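# Reattach a desk lamp's loose spring so the arm stays up

## Task

Put the desk lamp's loose spring back on its hook so that the lamp's arm holds itself up with nothing supporting it, and nothing leaves the table.

## Robot and tools

Robot: two arms, left_arm and right_arm, each ending in a two-finger gripper. The fingers point along the gripper's own +z axis and close along its y axis. The reported hand point sits between the finger pads, just under 1 cm behind the tips.

Scene frame (used in results): origin at table-top height, midway between the nominal arm bases; +x runs out over the table, +z is up, and left_arm is on the +y side. Arm names do not match image sides. Reported hand positions (metres) and orientations (quaternion w,x,y,z) may be somewhat off, more so when the arm reaches far.

execute_actions(actions, cameras): actions is a list of actions; each action is a list of 1 to 15 rows, each row held for one 1/30 s step. If fewer than 15 rows are given, the final row repeats until 15 steps are filled. Every row has 14 numbers in [-1, 1]: left_arm dx, dy, dz, rx, ry, rz, opening, then right_arm in the same order. Both arms are always present. dx..rz are an offset, not a pose: they are measured in that gripper's own Hand target axes, from the Hand target at the start of the action (each row counts from that start, not from the row before). Scale: 1.0 = 0.6 m or 180 degrees; rx, ry, rz form one rotation vector. Sending the same offset again moves further. Opening is absolute: +1 fully open (about 87 mm between pads), +0.5 about 69 mm, 0 about 43 mm, -0.5 about 18 mm, -1 closed. An empty actions list just returns state and images. cameras selects images: omitted/null/["all"] = all, [] = none; a wrong name invalidates the call.

move(target, speed, blend, opening_speed, blocking, cameras): drives each gripper in a straight line from its Hand target toward an offset target. target is one 14-number row like above (offsets from the Hand targets, own axes, same scale, opening absolute) or up to 15 such rows differing only in offsets, all counted from the same starting Hand targets. speed: m/s, 0.002 to 0.5, default 0.25 (rotation up to twice that in rad/s); one value or one per target. blend: metres of corner rounding for lists, default 0. opening_speed: rate on the -1..+1 scale per second, at least 0.2; without it the opening is sent at once. Paths last 0.5 s to 10 s and do not avoid obstacles or the other arm. Grippers lag and may overshoot speed, especially with a nearly straight arm. blocking=false returns after about 0.5 s while the move continues; then call wait or stop before sending more actions or moves. The result adds a "move:" line: done (within 10 mm and 2 degrees, at rest), off_target, moving, held (a check withheld a step or the clearance check ended the path) or fault, plus limits such as paced (pose clipped) or held. done says nothing about contact.

wait(seconds 0 to 10, cameras): lets time pass with commands held; a running move continues. stop(): brakes a running move; needs room. zoom_image(camera, region [x0,y0,x1,y1] pixels, at most 504x504): enlarges part of the latest image of cam_head_left, cam_head_right, cam_left_wrist or cam_right_wrist (all 672x504). finished_scene(scene): ends the current scene permanently, giving its number; only call once the lamp arm stays up with the robot let go.

Controller behaviour: each step, the commanded pose is clipped to within 100 mm and 20 degrees of the measured gripper pose, then joints follow by damped inverse kinematics, favouring position over orientation. "Hand target" in results is the last (clipped) command and the base for the next offsets; the gripper often stops short of it and keeps pushing toward it. To stop a push, command the target back past the gripper; six zeros re-command the current Hand target. Friction and weight can leave the gripper low, short or tilted; small moves may fail or go sideways, so check position and orientation after each move. "pose unreachable" means the clearance check withheld that arm's command; it does not guard gripper-against-gripper contact. "Tool commands" shows the current opening commands; a 0 in the opening slot is a real command, so resend the current value to keep a gripper unchanged.

Gripping: grip_measured is on the command scale (Joint positions gives it 0 closed to 1 open). To hold, command about 0.04 below the reading at first contact; readings may be off by about 1 mm. Pad force is about 20 N; fast closing squeezes harder.

Joint ranges (rad): waist -2.618..3.054, shoulder 0..3.142, elbow 0..3.142 (straight 2.901), wrist pitch -1.571..1.571, wrist yaw -1.571..1.571, wrist roll -2.094..2.094. Joint torques follow Joint positions order, include arm weight, are offset and noisy; joints 1-3 wrap at ±28 N m.

Motor heat rises when holding loads, reaching far or pushing at unreachable poses; MOTOR HOT appears at 75 °C, at 90 °C the arm folds and idles, at 100 °C it goes limp. Time passes while the reply is being written.

Avoid: dropping or releasing moving lamp parts, fast impacts, pressing hard, arms hitting each other, and anything leaving the table. Prefer slow, smooth motions.

Each tool is called after "Request:" as a command line: name --argument value for each argument, lists and objects as JSON in quotes; but a table of rows of numbers goes row by row, as --pt "numbers of a row", without its own name.

## Session

Request:
execute_actions --actions '[]'

Scene clock: 0.00 s.
left_arm: end_effector_position=(+0.2186, +0.1053, +0.1136) grip_measured=+1.000 end_effector_quat_wxyz=(+0.331, -0.117, +0.936, -0.024) | right_arm: end_effector_position=(+0.0405, -0.6026, +0.2460) grip_measured=+0.981 end_effector_quat_wxyz=(+0.513, +0.653, +0.425, -0.361)
Joint positions: left_arm=[-1.161 1.468 0.919 -0.721 -0.615 -1.275 1] | right_arm=[-1.18 0.816 0.585 -0.002 0.401 0.472 0.99]
Joint velocities: left_arm=[-0.007 0.007 -0.002 0.051 -0.007 -0.022 0] | right_arm=[-0.017 -0.002 -0.007 0.007 -0.007 -0.022 -0.029]
Joint torques (N m): no reading
Motor temperatures (°C): left_arm=[27 44 46 28 27 25 26] | right_arm=[26 49 36 26 23 23 26]
Heat: left arm: 46 °C; right arm: 49 °C.
Hand target: left_arm +0.2212, +0.1007, +0.1202; +0.335, -0.121, +0.934, -0.036 | right_arm +0.0410, -0.6038, +0.2531; +0.520, +0.649, +0.420, -0.363
Tool commands: left_gripper/opening=+1.0 right_gripper/opening=+1.0

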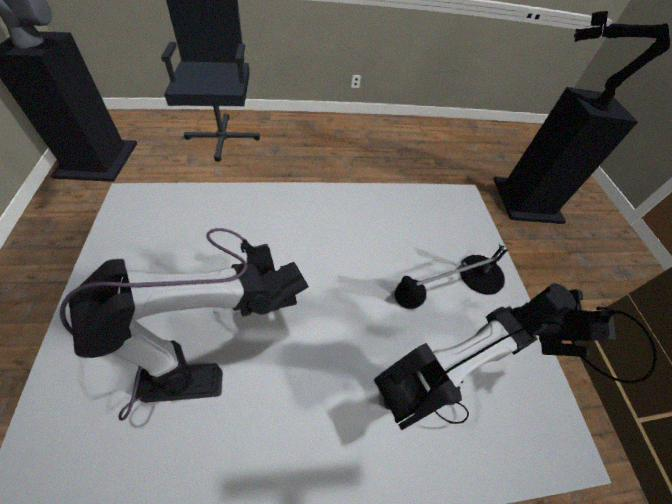

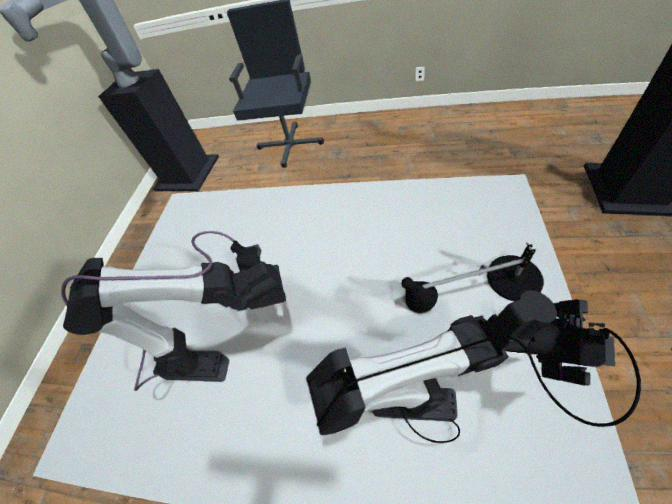

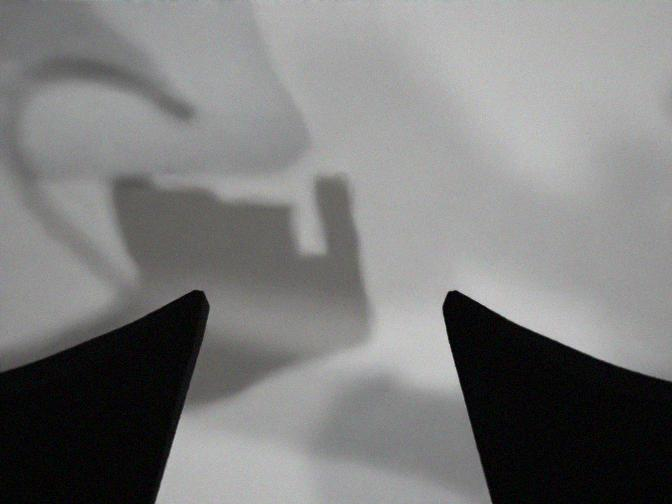

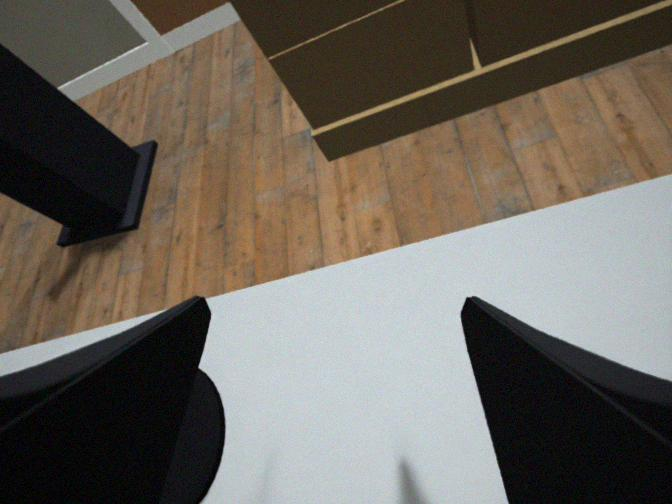

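Request:
zoom_image --camera "cam_head_left" --region '[380, 230, 520, 335]'

Request:
zoom_image --camera "cam_head_right" --region '[390, 230, 560, 335]'

Scaled by 3.600 from the camera's 672x504 image, which has a finer 960x720 frame.

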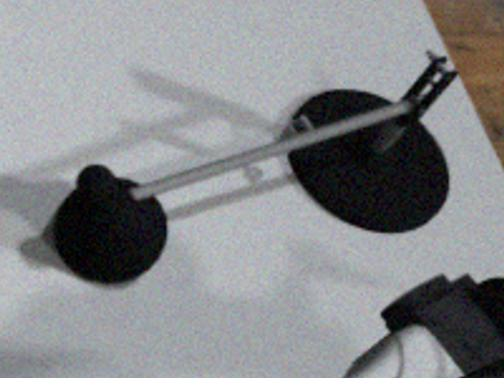

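Scaled by 2.965 from the camera's 672x504 image, which has a finer 960x720 frame.

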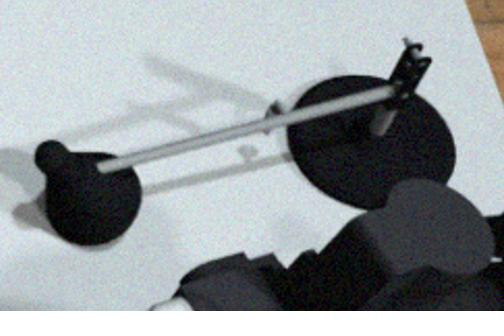

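Request:
zoom_image --camera "cam_head_left" --region '[440, 235, 520, 300]'

Request:
zoom_image --camera "cam_head_right" --region '[470, 235, 550, 300]'

Scaled by 6.300 from the camera's 672x504 image, which has a finer 960x720 frame.

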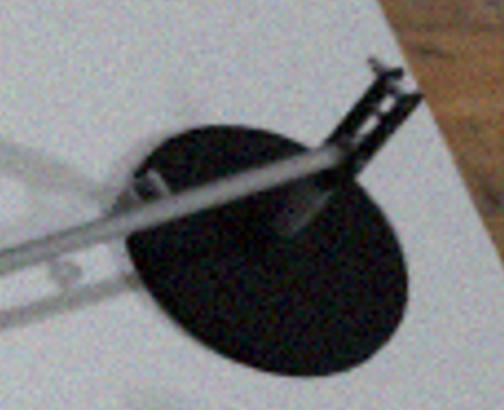

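Scaled by 6.300 from the camera's 672x504 image, which has a finer 960x720 frame.

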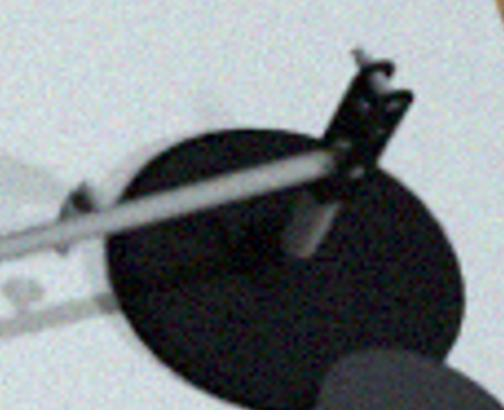

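Request:
move --target '[0,0,0,0,0,0,1, 0.1105,0.1905,-0.2975,-0.407,0.278,-0.383,1]' --speed 0.2

Scene clock: 90.20 s.
left_arm: end_effector_position=(+0.2186, +0.1053, +0.1136) grip_measured=+1.000 end_effector_quat_wxyz=(+0.331, -0.117, +0.936, -0.024) | right_arm: end_effector_position=(+0.1759, -0.4306, +0.2630) grip_measured=+0.981 end_effector_quat_wxyz=(+0.294, +0.005, +0.956, +0.002)
Joint positions: left_arm=[-1.161 1.468 0.919 -0.721 -0.615 -1.275 1] | right_arm=[-0.783 1.262 1.444 -1.311 -0.415 -0.695 0.99]
Joint velocities: left_arm=[0.022 -0.002 -0.002 -0.022 -0.037 -0.081 0] | right_arm=[0.002 0.017 -0.017 -0.007 -0.007 0.066 -0.013]
Joint torques (N m): left_arm=[0.12 -5.04 6.31 0.91 -0.33 -0.09] | right_arm=[0.36 -3 10.04 0.86 -0.26 -0.15]
Motor temperatures (°C): left_arm=[27 43 50 27 27 25 26] | right_arm=[26 45 48 31 23 23 25]
Heat: left arm: 50 °C; right arm: 48 °C.
Hand target: left_arm +0.2212, +0.1007, +0.1202; +0.335, -0.121, +0.934, -0.036 | right_arm +0.1782, -0.4304, +0.2708; +0.299, -0.005, +0.954, -0.002
Off the commanded pose: left_arm 0.008 m, 1 deg | right_arm 0.008 m, 1 deg.
move: done

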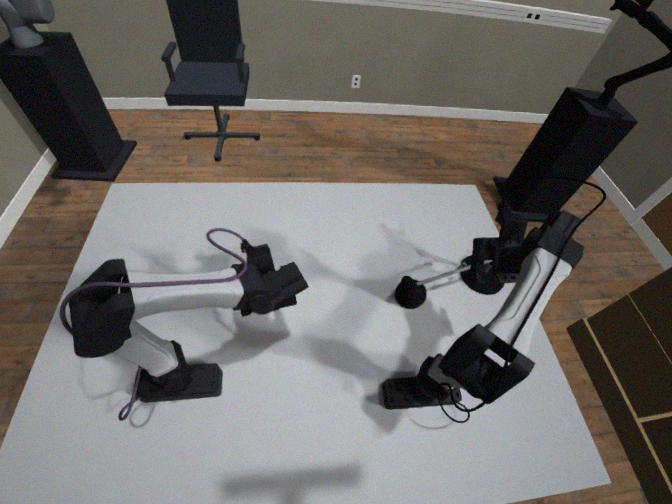

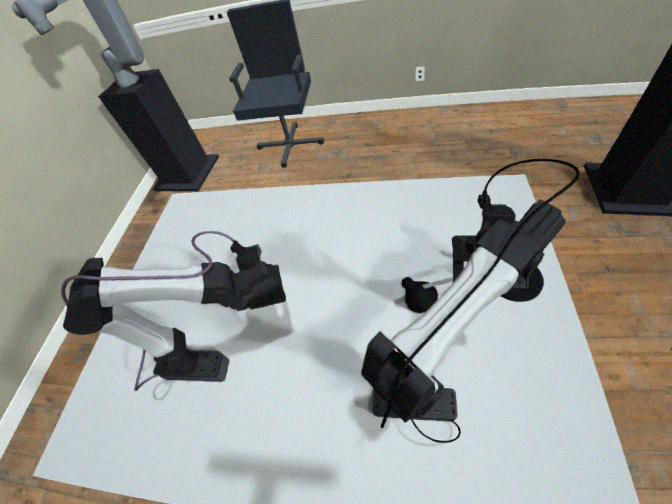

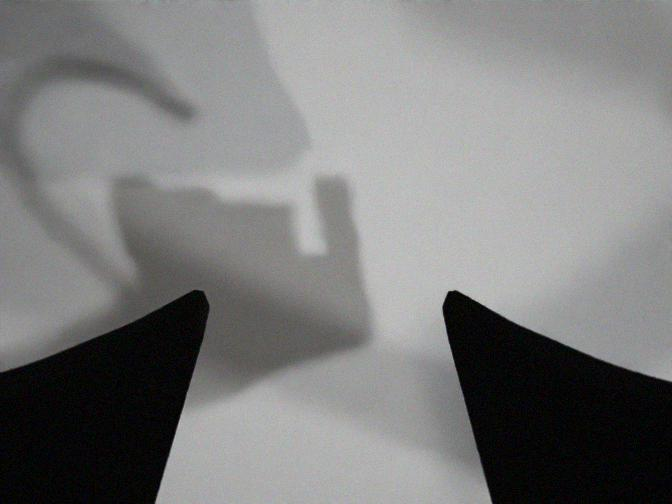

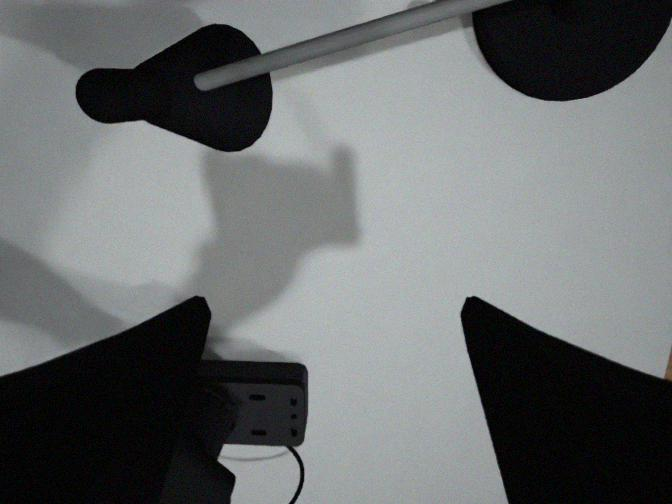

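Request:
move --target '[0,0,0,0,0,0,1, -0.0087,-0.1217,0.0895,0.217,-0.2366,0.141,1]' --speed 0.2

Scene clock: 138.03 s.
left_arm: end_effector_position=(+0.2186, +0.1053, +0.1136) grip_measured=+1.000 end_effector_quat_wxyz=(+0.331, -0.117, +0.936, -0.024) | right_arm: end_effector_position=(+0.2113, -0.5031, +0.2329) grip_measured=+0.981 end_effector_quat_wxyz=(+0.590, +0.294, +0.709, -0.250)
Joint positions: left_arm=[-1.161 1.468 0.919 -0.721 -0.615 -1.275 1] | right_arm=[-0.653 0.787 0.499 0.107 0.122 0.014 0.99]
Joint velocities: left_arm=[-0.002 0.002 0.007 -0.022 0.022 0.007 0] | right_arm=[-0.012 0.002 0.002 -0.007 0.022 0.007 -0.013]
Joint torques (N m): left_arm=[0.12 -5.05 6.32 0.9 -0.33 -0.1] | right_arm=[0.43 -0.64 6.84 1.91 0.09 0.07]
Motor temperatures (°C): left_arm=[27 43 49 27 27 25 26] | right_arm=[26 44 47 30 23 23 25]
Heat: left arm: 49 °C; right arm: 47 °C.
Hand target: left_arm +0.2212, +0.1007, +0.1202; +0.335, -0.121, +0.934, -0.036 | right_arm +0.2130, -0.5023, +0.2297; +0.593, +0.296, +0.707, -0.248
Off the commanded pose: left_arm 0.008 m, 1 deg | right_arm 0.004 m, 1 deg.
move: done

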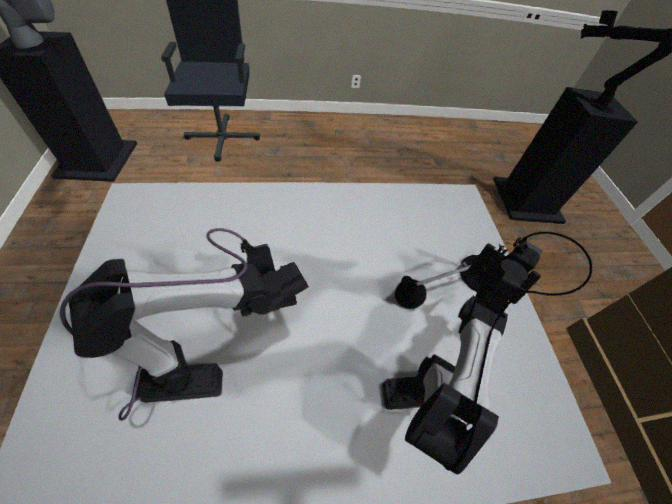

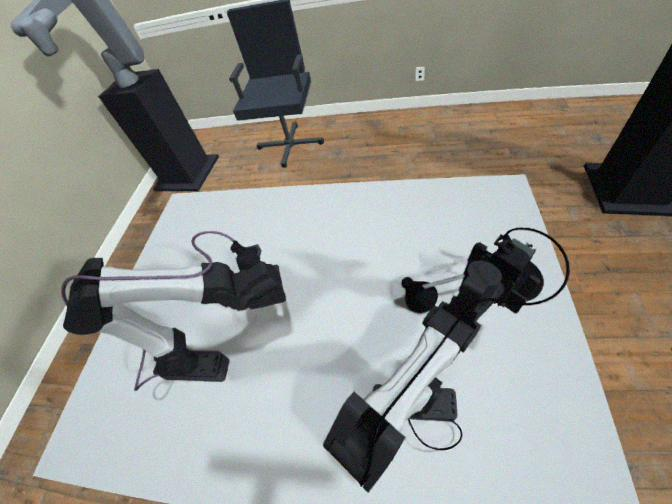

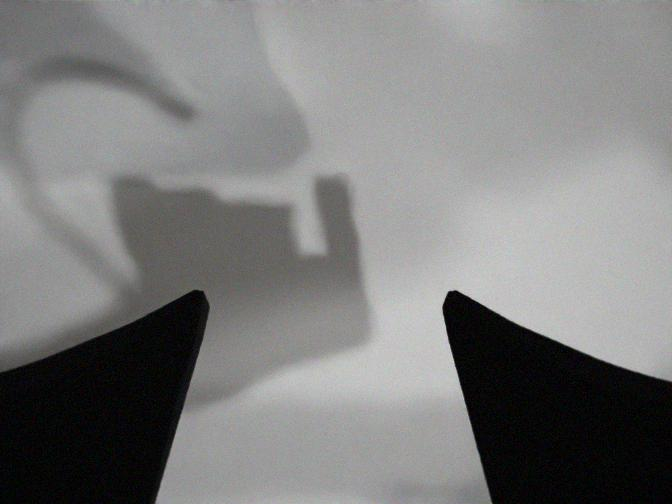

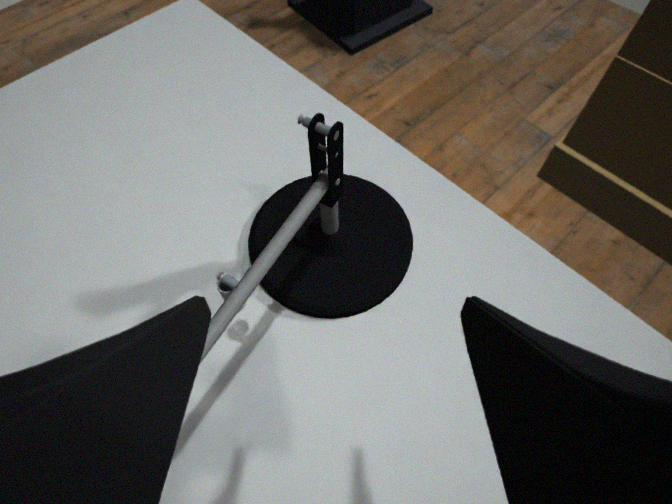

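Request:
zoom_image --camera "cam_right_wrist" --region '[200, 90, 420, 350]'

Request:
zoom_image --camera "cam_right_wrist" --region '[270, 95, 380, 195]'

Request:
zoom_image --camera "cam_right_wrist" --region '[190, 250, 300, 350]'

Scaled by 1.938 from the camera's 672x504 image, which has a finer 960x720 frame.

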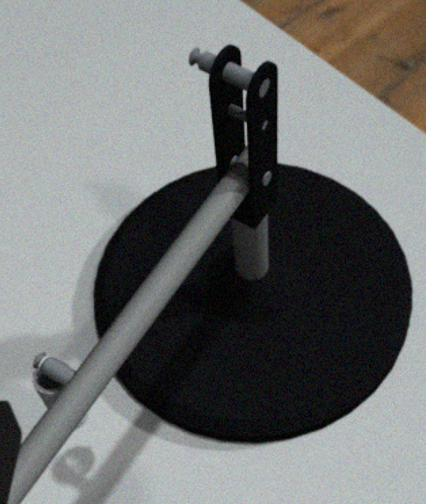

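Scaled by 4.582 from the camera's 672x504 image, which has a finer 960x720 frame.

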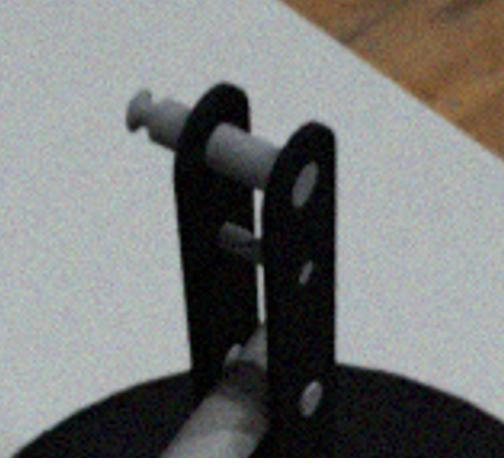

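Scaled by 4.582 from the camera's 672x504 image, which has a finer 960x720 frame.

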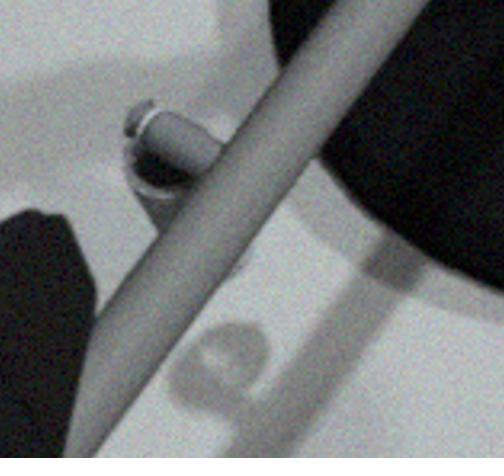

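Request:
move --target '[0,0,0,0,0,0,1, -0.0753,0.1052,0.2317,-0.2131,0.2627,-0.1495,1]' --speed 0.2

Scene clock: 191.00 s.
left_arm: end_effector_position=(+0.2186, +0.1053, +0.1136) grip_measured=+1.000 end_effector_quat_wxyz=(+0.331, -0.117, +0.936, -0.024) | right_arm: end_effector_position=(+0.3587, -0.5638, +0.2490) grip_measured=+0.981 end_effector_quat_wxyz=(+0.262, +0.005, +0.965, -0.006)
Joint positions: left_arm=[-1.161 1.468 0.919 -0.721 -0.615 -1.275 1] | right_arm=[-0.671 2.327 2.738 -1.548 -0.316 -0.607 0.99]
Joint velocities: left_arm=[-0.007 -0.022 0.002 0.007 0.037 0.007 0] | right_arm=[-0.012 0.002 -0.002 -0.037 0.022 -0.081 0.003]
Joint torques (N m): left_arm=[0.13 -5.04 6.31 0.91 -0.34 -0.09] | right_arm=[0.38 -11.37 8.96 0.83 -0.25 -0.15]
Motor temperatures (°C): left_arm=[27 42 49 27 27 25 26] | right_arm=[26 42 45 33 23 23 25]
Heat: left arm: 49 °C; right arm: 45 °C.
Hand target: left_arm +0.2212, +0.1007, +0.1202; +0.335, -0.121, +0.934, -0.036 | right_arm +0.3617, -0.5613, +0.2518; +0.258, -0.005, +0.966, -0.001
Off the commanded pose: left_arm 0.008 m, 1 deg | right_arm 0.003 m, 1 deg.
joint sent to its limit (right arm) — joint 4 (wrist pitch), lower limit. The joint targets still meet the commanded pose.
move: done

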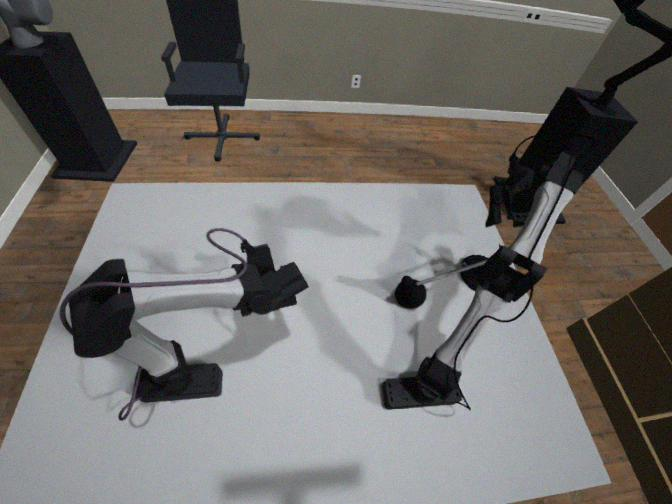

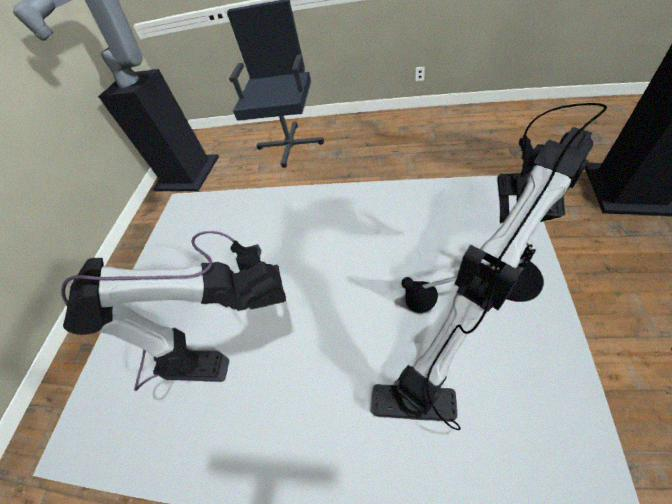

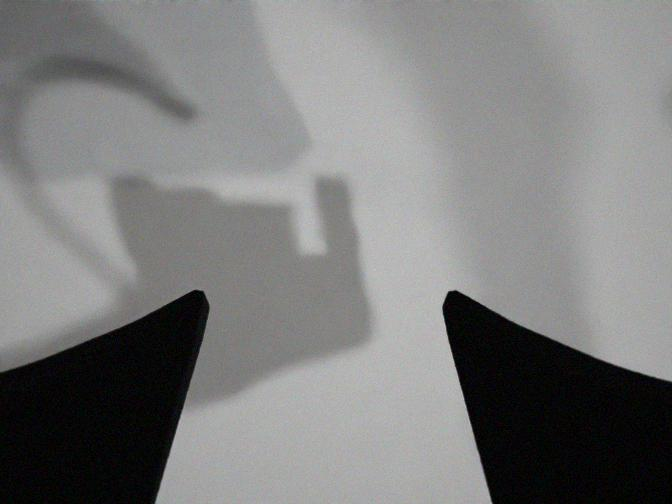

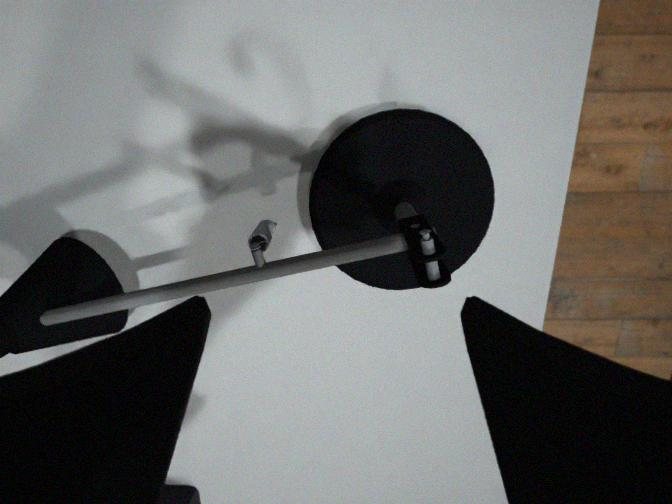

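Request:
zoom_image --camera "cam_right_wrist" --region '[220, 200, 300, 290]'

Request:
zoom_image --camera "cam_right_wrist" --region '[380, 200, 470, 300]'

Scaled by 5.600 from the camera's 672x504 image, which has a finer 960x720 frame.

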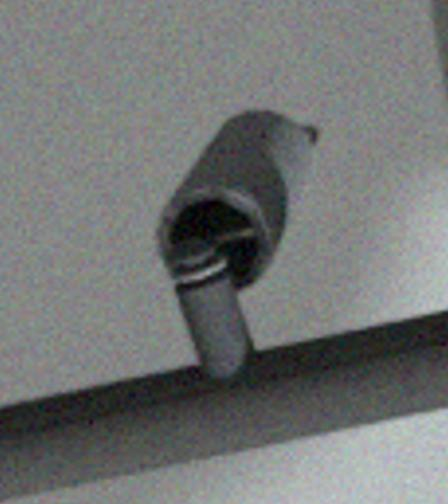

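Scaled by 5.040 from the camera's 672x504 image, which has a finer 960x720 frame.

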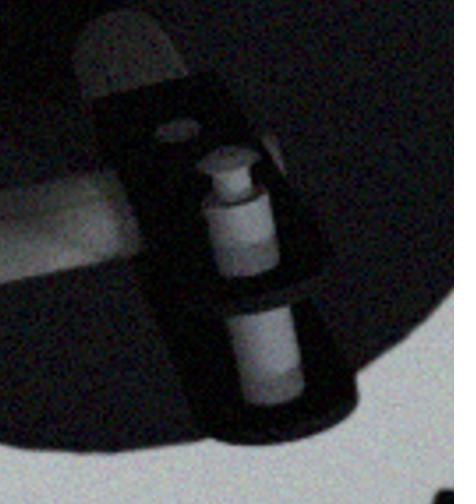

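Request:
move --target '[0,0,0,0,0,0,1, 0.1067,0.1788,0.0958,0.3125,-0.2443,0.2207,1]' --speed 0.2

Scene clock: 217.47 s.
left_arm: end_effector_position=(+0.2186, +0.1053, +0.1136) grip_measured=+1.000 end_effector_quat_wxyz=(+0.331, -0.117, +0.936, -0.024) | right_arm: end_effector_position=(+0.3315, -0.4541, +0.1749) grip_measured=+0.981 end_effector_quat_wxyz=(+0.535, +0.420, +0.641, -0.355)
Joint positions: left_arm=[-1.161 1.468 0.919 -0.721 -0.615 -1.275 1] | right_arm=[-0.034 1.544 0.748 0.41 1.085 0.338 0.991]
Joint velocities: left_arm=[-0.012 -0.027 0.002 0.051 0.022 -0.022 0] | right_arm=[0.002 -0.007 0.002 -0.022 0.007 0.007 0.008]
Joint torques (N m): left_arm=[0.12 -5.04 6.31 0.9 -0.34 -0.1] | right_arm=[0.32 -5.71 5.76 1.56 0.29 0.04]
Motor temperatures (°C): left_arm=[27 42 49 27 27 25 26] | right_arm=[26 47 47 32 23 23 25]
Heat: left arm: 49 °C; right arm: 47 °C.
Hand target: left_arm +0.2212, +0.1007, +0.1202; +0.335, -0.121, +0.934, -0.036 | right_arm +0.3309, -0.4523, +0.1705; +0.536, +0.421, +0.639, -0.355
Off the commanded pose: left_arm 0.008 m, 1 deg | right_arm 0.006 m, 1 deg.
move: done

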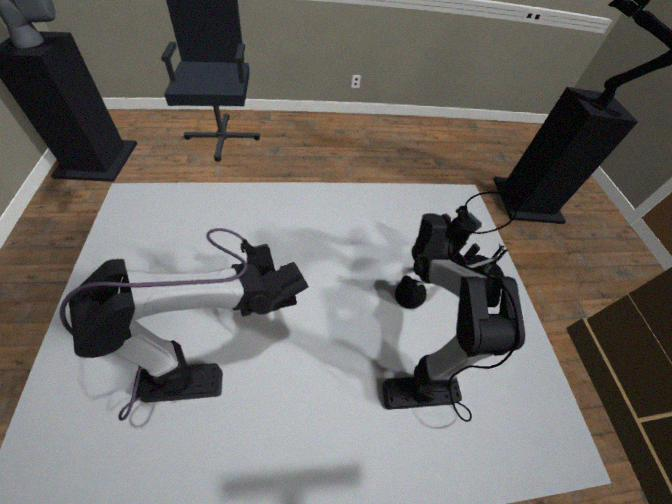

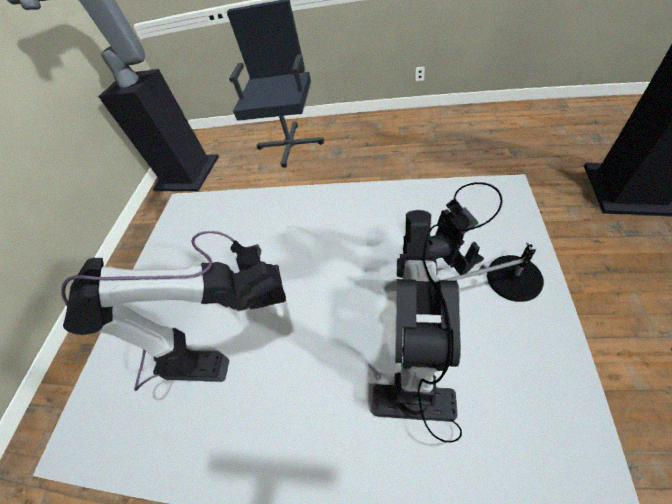

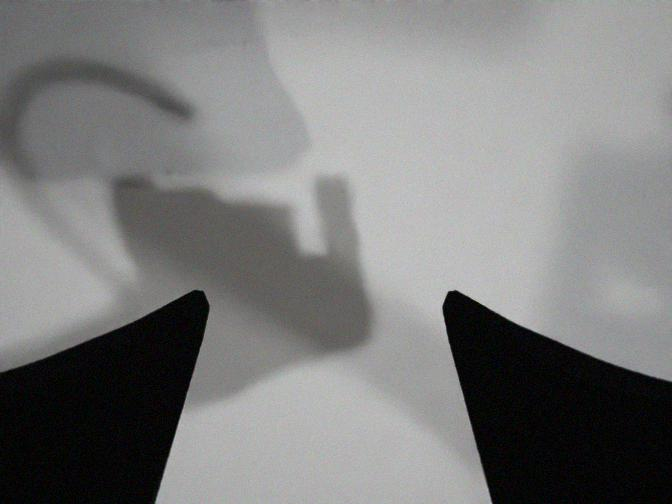

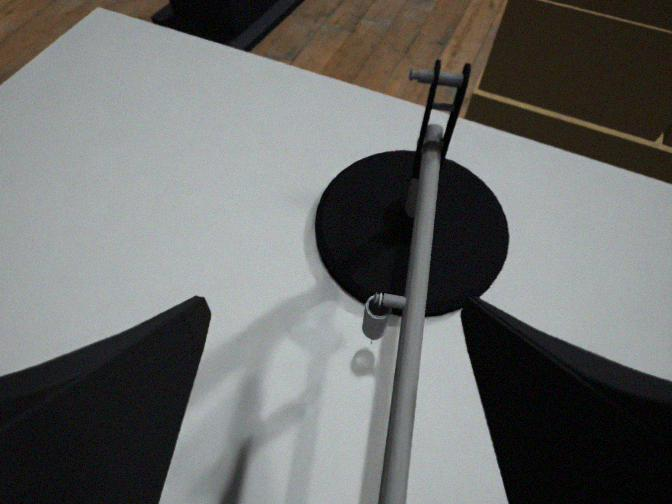

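Request:
zoom_image --camera "cam_right_wrist" --region '[330, 270, 430, 390]'

Request:
zoom_image --camera "cam_right_wrist" --region '[390, 50, 490, 160]'

Request:
zoom_image --camera "cam_right_wrist" --region '[350, 280, 420, 350]'

Scaled by 4.200 from the camera's 672x504 image, which has a finer 960x720 frame.

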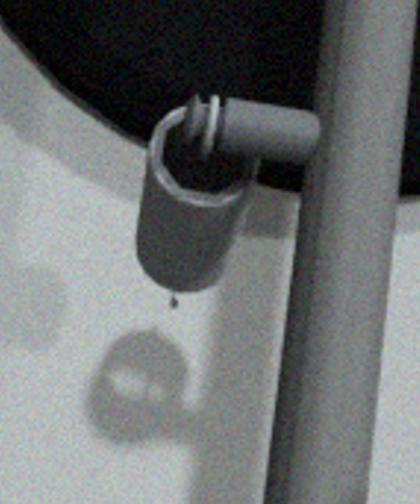

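Scaled by 4.582 from the camera's 672x504 image, which has a finer 960x720 frame.

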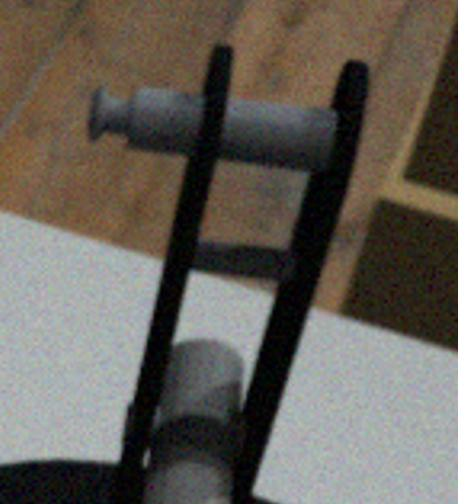

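Scaled by 7.200 from the camera's 672x504 image, which has a finer 960x720 frame.

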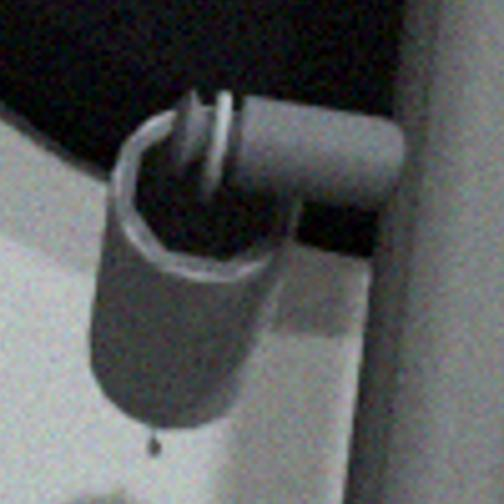

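Request:
move --target '[0,0,0,0,0,0,1, 0.0688,-0.0278,-0.0965,0.026,0.4441,0.0322,1]' --speed 0.2

Scene clock: 426.37 s.
left_arm: end_effector_position=(+0.2186, +0.1053, +0.1136) grip_measured=+1.000 end_effector_quat_wxyz=(+0.331, -0.117, +0.936, -0.024) | right_arm: end_effector_position=(+0.2888, -0.3981, +0.1340) grip_measured=+0.981 end_effector_quat_wxyz=(-0.002, +0.597, +0.802, -0.003)
Joint positions: left_arm=[-1.161 1.468 0.919 -0.721 -0.615 -1.275 1] | right_arm=[-0.411 1.925 1.655 -1.306 0.005 0.852 0.991]
Joint velocities: left_arm=[-0.007 -0.007 -0.012 -0.007 -0.007 -0.037 0] | right_arm=[0.012 -0.032 0.007 -0.095 -0.081 -0.007 -0.024]
Joint torques (N m): left_arm=[0.12 -5.04 6.32 0.91 -0.33 -0.1] | right_arm=[-0.73 -8.9 9.88 0.15 0.01 -0.15]
Motor temperatures (°C): left_arm=[27 39 48 26 27 25 26] | right_arm=[26 42 42 34 23 23 25]
Heat: left arm: 48 °C; right arm: 42 °C.
Hand target: left_arm +0.2212, +0.1007, +0.1202; +0.335, -0.121, +0.934, -0.036 | right_arm +0.2921, -0.4005, +0.1391; +0.001, +0.595, +0.804, +0.001
Off the commanded pose: left_arm 0.008 m, 1 deg | right_arm 0.006 m, 1 deg.
move: done

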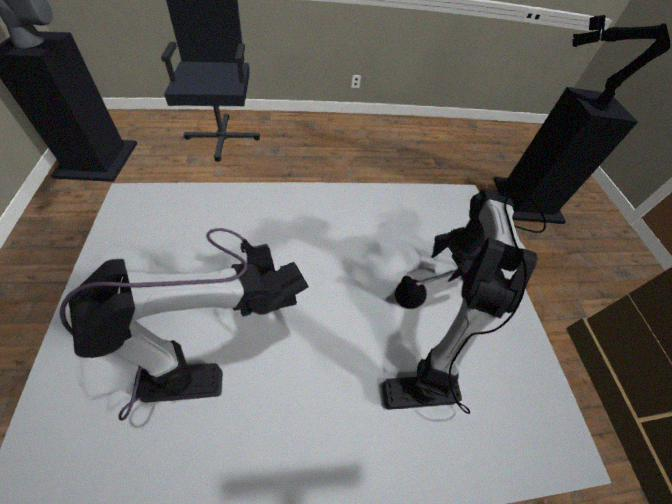

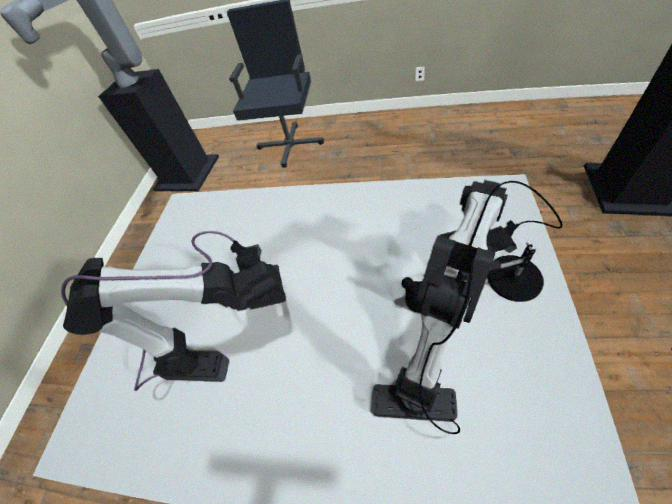

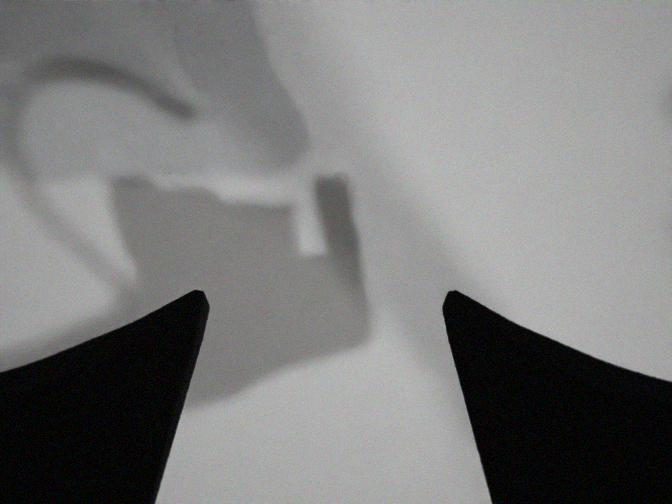

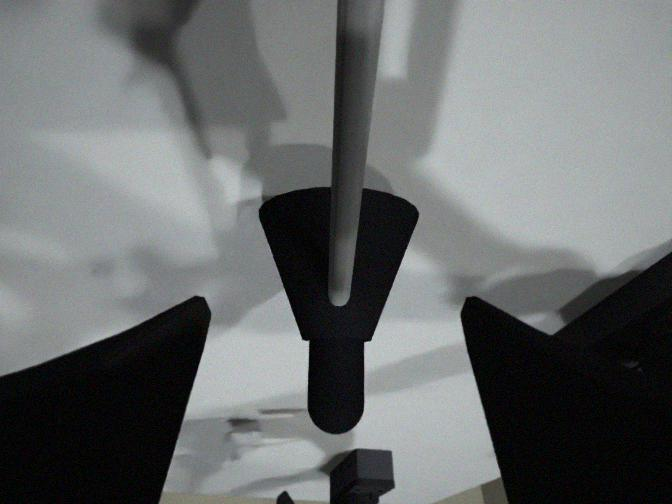

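Request:
move --pt "0 0 0 0 0 0 1 -0.0833 -0.0117 0 0 0 0 1" --pt "0 0 0 0 0 0 1 -0.0833 -0.0117 0.1 0 0 0 1" --speed 0.12 --blend 0.02 --cameras '["cam_right_wrist","cam_head_right"]'

Scene clock: 445.53 s.
left_arm: end_effector_position=(+0.2186, +0.1053, +0.1136) grip_measured=+1.000 end_effector_quat_wxyz=(+0.331, -0.117, +0.936, -0.024) | right_arm: end_effector_position=(+0.2995, -0.4478, +0.0826) grip_measured=+0.981 end_effector_quat_wxyz=(-0.001, +0.597, +0.802, -0.001)
Joint positions: left_arm=[-1.161 1.468 0.919 -0.721 -0.615 -1.275 1] | right_arm=[-0.516 2.073 1.662 -1.163 0.002 0.747 0.991]
Joint velocities: left_arm=[-0.007 0.007 0.012 -0.022 -0.022 -0.037 0] | right_arm=[0.002 0.017 0.007 0.051 0.037 -0.037 0.003]
Joint torques (N m): left_arm=[0.12 -5.03 6.32 0.91 -0.33 -0.1] | right_arm=[-0.68 -10.62 5.74 0.45 0.01 -0.15]
Motor temperatures (°C): left_arm=[27 39 48 26 27 25 26] | right_arm=[26 43 45 32 23 23 25]
Heat: left arm: 48 °C; right arm: 45 °C.
Hand target: left_arm +0.2212, +0.1007, +0.1202; +0.335, -0.121, +0.934, -0.036 | right_arm +0.2997, -0.4494, +0.0789; +0.000, +0.595, +0.804, +0.001
Off the commanded pose: left_arm 0.008 m, 1 deg | right_arm 0.004 m, 0 deg.
move: done
Images, in order (width x height): cam_head_right 672x504, cam_right_wrist 672x504.

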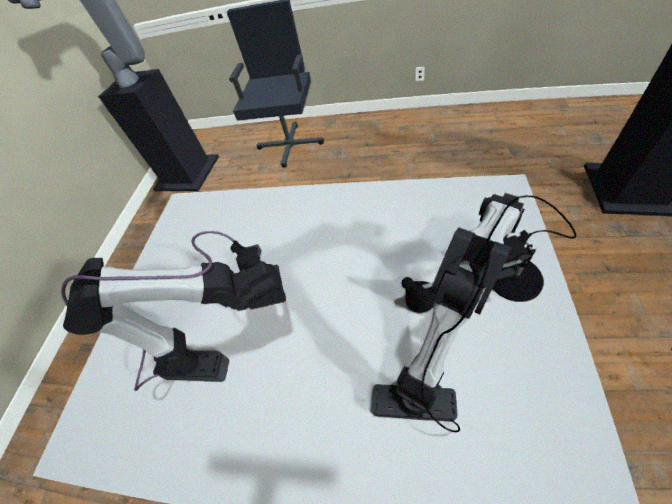

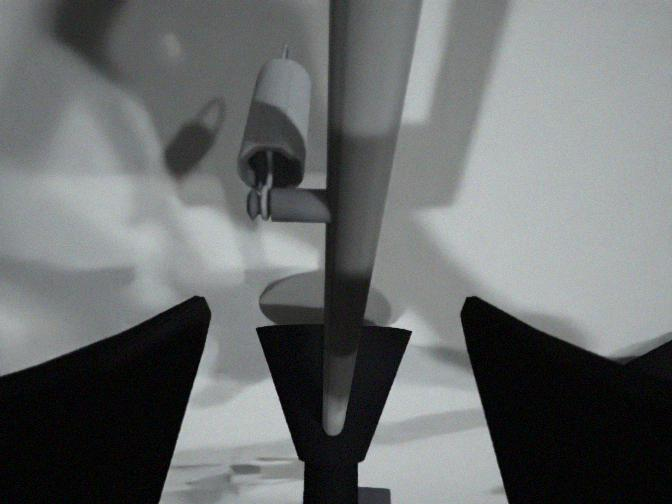

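Very informative view of the spring. Let me zoom.

Request:
zoom_image --camera "cam_right_wrist" --region '[220, 30, 350, 240]'

Request:
zoom_image --camera "cam_right_wrist" --region '[150, 20, 260, 190]'

Scaled by 2.400 from the camera's 672x504 image, which has a finer 960x720 frame.

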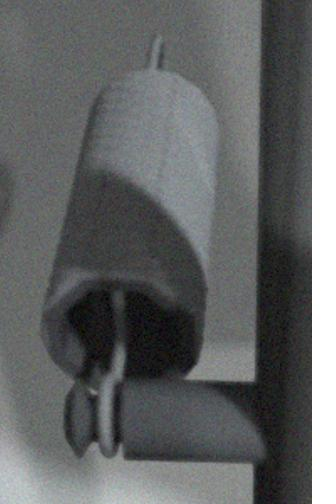

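Scaled by 2.965 from the camera's 672x504 image, which has a finer 960x720 frame.

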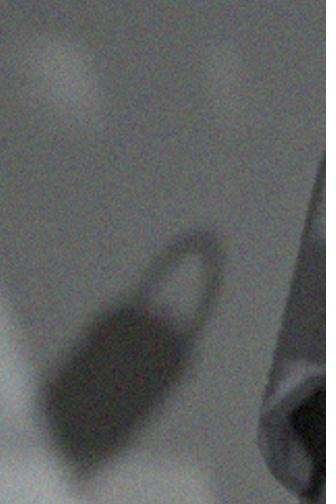

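Request:
move --target '[0,0,0,0,0,0,1, 0,-0.0075,0.0133,0,0,0,-0.3]' --speed 0.1 --opening_speed 1.0 --cameras '["cam_right_wrist"]'

Scene clock: 496.10 s.
left_arm: end_effector_position=(+0.2186, +0.1053, +0.1136) grip_measured=+1.000 end_effector_quat_wxyz=(+0.331, -0.117, +0.936, -0.024) | right_arm: end_effector_position=(+0.2961, -0.4485, +0.0732) grip_measured=-0.300 end_effector_quat_wxyz=(-0.003, +0.596, +0.803, -0.001)
Joint positions: left_arm=[-1.161 1.468 0.919 -0.721 -0.615 -1.275 1] | right_arm=[-0.522 2.073 1.624 -1.127 0.002 0.739 0.35]
Joint velocities: left_arm=[-0.002 -0.012 -0.007 -0.022 0.007 -0.022 0] | right_arm=[0.002 0.017 -0.007 -0.022 -0.066 -0.022 0.004]
Joint torques (N m): left_arm=[0.13 -5.04 6.32 0.9 -0.33 -0.09] | right_arm=[-0.9 -11.15 5.46 0.44 0.02 -0.15]
Motor temperatures (°C): left_arm=[27 39 47 26 27 25 26] | right_arm=[26 50 42 30 23 23 25]
Heat: left arm: 47 °C; right arm: 50 °C.
Hand target: left_arm +0.2212, +0.1007, +0.1202; +0.335, -0.121, +0.934, -0.036 | right_arm +0.2954, -0.4506, +0.0710; +0.000, +0.595, +0.804, +0.001
Off the commanded pose: left_arm 0.008 m, 1 deg | right_arm 0.003 m, 0 deg.
move: done
Images, in order (width x height): cam_right_wrist 672x504.

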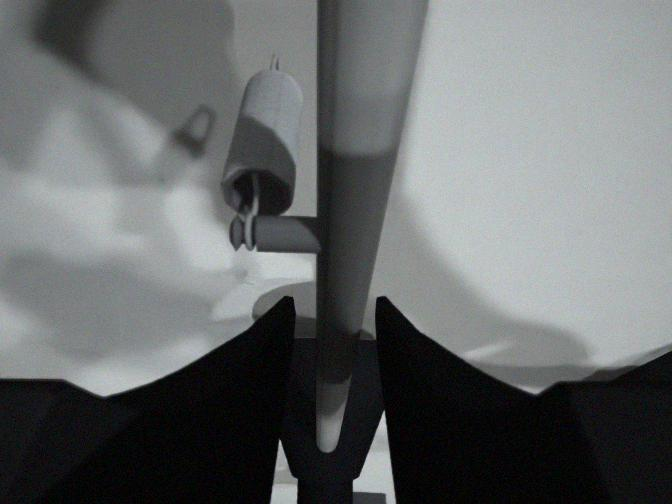

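Request:
move --target '[0,0,0,0,0,0,1, 0,-0.003,0,0,0,0,-0.66]' --speed 0.1 --opening_speed 0.5 --cameras '["cam_right_wrist"]'

Scene clock: 500.43 s.
left_arm: end_effector_position=(+0.2186, +0.1053, +0.1136) grip_measured=+1.000 end_effector_quat_wxyz=(+0.331, -0.117, +0.936, -0.024) | right_arm: end_effector_position=(+0.2954, -0.4483, +0.0716) grip_measured=-0.657 end_effector_quat_wxyz=(-0.004, +0.598, +0.802, +0.002)
Joint positions: left_arm=[-1.161 1.468 0.919 -0.721 -0.615 -1.275 1] | right_arm=[-0.525 2.073 1.617 -1.122 -0.004 0.739 0.172]
Joint velocities: left_arm=[-0.002 0.007 0.007 -0.081 0.022 -0.022 0] | right_arm=[-0.007 -0.002 -0.002 -0.007 -0.037 -0.066 -0.022]
Joint torques (N m): left_arm=[0.13 -5.04 6.31 0.9 -0.34 -0.1] | right_arm=[-0.9 -11.6 5.46 0.39 0.09 -0.2]
Motor temperatures (°C): left_arm=[27 39 47 26 27 25 26] | right_arm=[26 51 42 30 23 23 25]
Heat: left arm: 47 °C; right arm: 51 °C.
Hand target: left_arm +0.2212, +0.1007, +0.1202; +0.335, -0.121, +0.934, -0.036 | right_arm +0.2937, -0.4511, +0.0709; +0.000, +0.595, +0.804, +0.001
Off the commanded pose: left_arm 0.008 m, 1 deg | right_arm 0.003 m, 1 deg.
move: done
Images, in order (width x height): cam_right_wrist 672x504.

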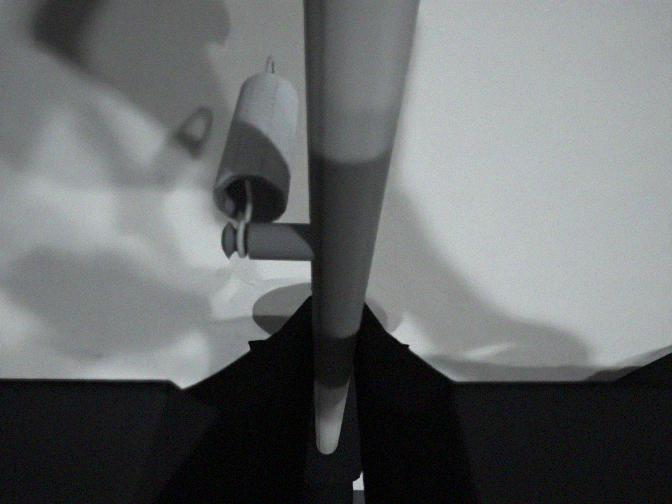

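Request:
move --pt "0 0 0 0 0 0 1 0 0 -0.0133 0 0 0 -0.72" --pt "0 0 0 0 0 0 1 -0.0135 -0.1018 -0.0133 0 0 -0.1111 -0.72" --speed 0.1 --opening_speed 0.5 --blend 0.005

Scene clock: 528.33 s.
left_arm: end_effector_position=(+0.2186, +0.1053, +0.1136) grip_measured=+1.000 end_effector_quat_wxyz=(+0.331, -0.117, +0.936, -0.024) | right_arm: end_effector_position=(+0.2422, -0.4730, +0.0713) grip_measured=-0.680 end_effector_quat_wxyz=(-0.011, +0.464, +0.886, +0.007)
Joint positions: left_arm=[-1.161 1.468 0.919 -0.721 -0.615 -1.275 1] | right_arm=[-0.63 1.999 1.502 -1.097 -0.01 0.317 0.16]
Joint velocities: left_arm=[0.007 0.022 -0.002 0.037 -0.022 -0.051 0] | right_arm=[-0.002 -0.002 -0.012 0.022 -0.007 -0.066 -0.002]
Joint torques (N m): left_arm=[0.12 -5.03 6.32 0.91 -0.33 -0.1] | right_arm=[-0.91 -13.53 5.18 0.29 0.11 -0.56]
Motor temperatures (°C): left_arm=[27 39 47 26 27 25 26] | right_arm=[26 53 42 29 23 24 25]
Heat: left arm: 47 °C; right arm: 53 °C.
Hand target: left_arm +0.2212, +0.1007, +0.1202; +0.335, -0.121, +0.934, -0.036 | right_arm +0.2373, -0.4762, +0.0783; +0.000, +0.446, +0.895, +0.002
Off the commanded pose: left_arm 0.008 m, 1 deg | right_arm 0.010 m, 3 deg.
move: off_target (right_arm); blend cut to 0.004 m at target 1

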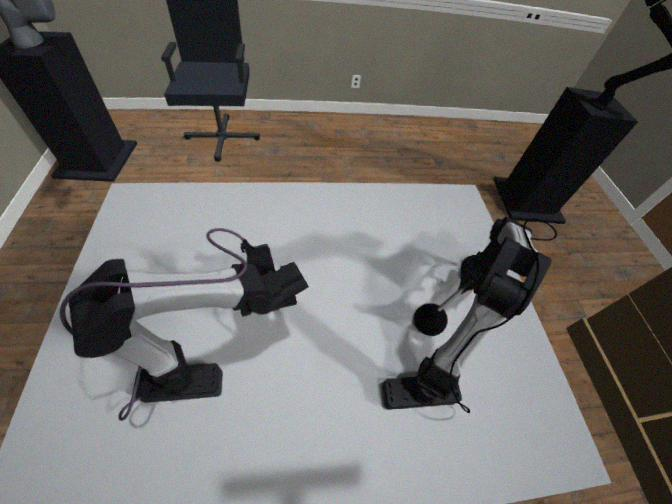

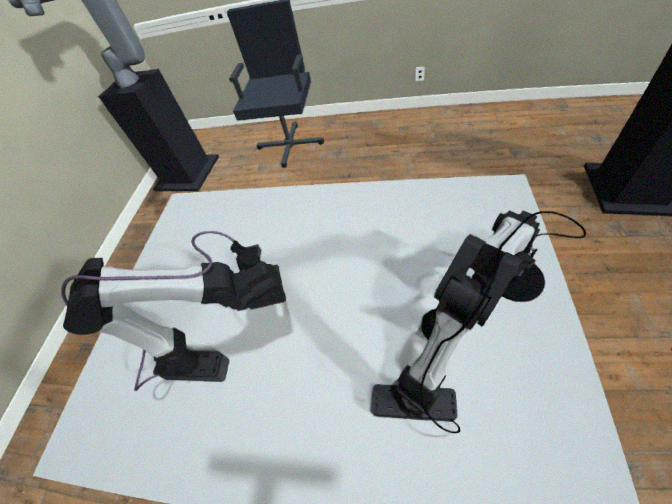

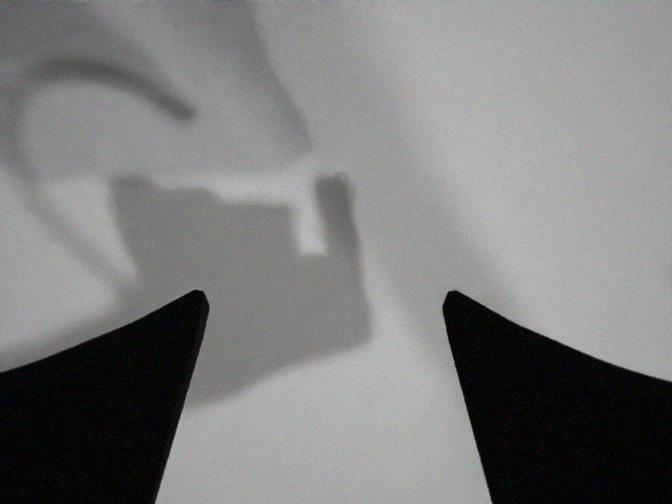

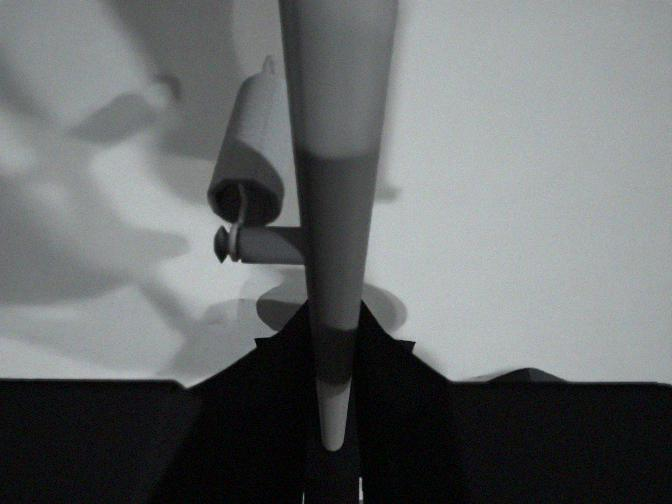

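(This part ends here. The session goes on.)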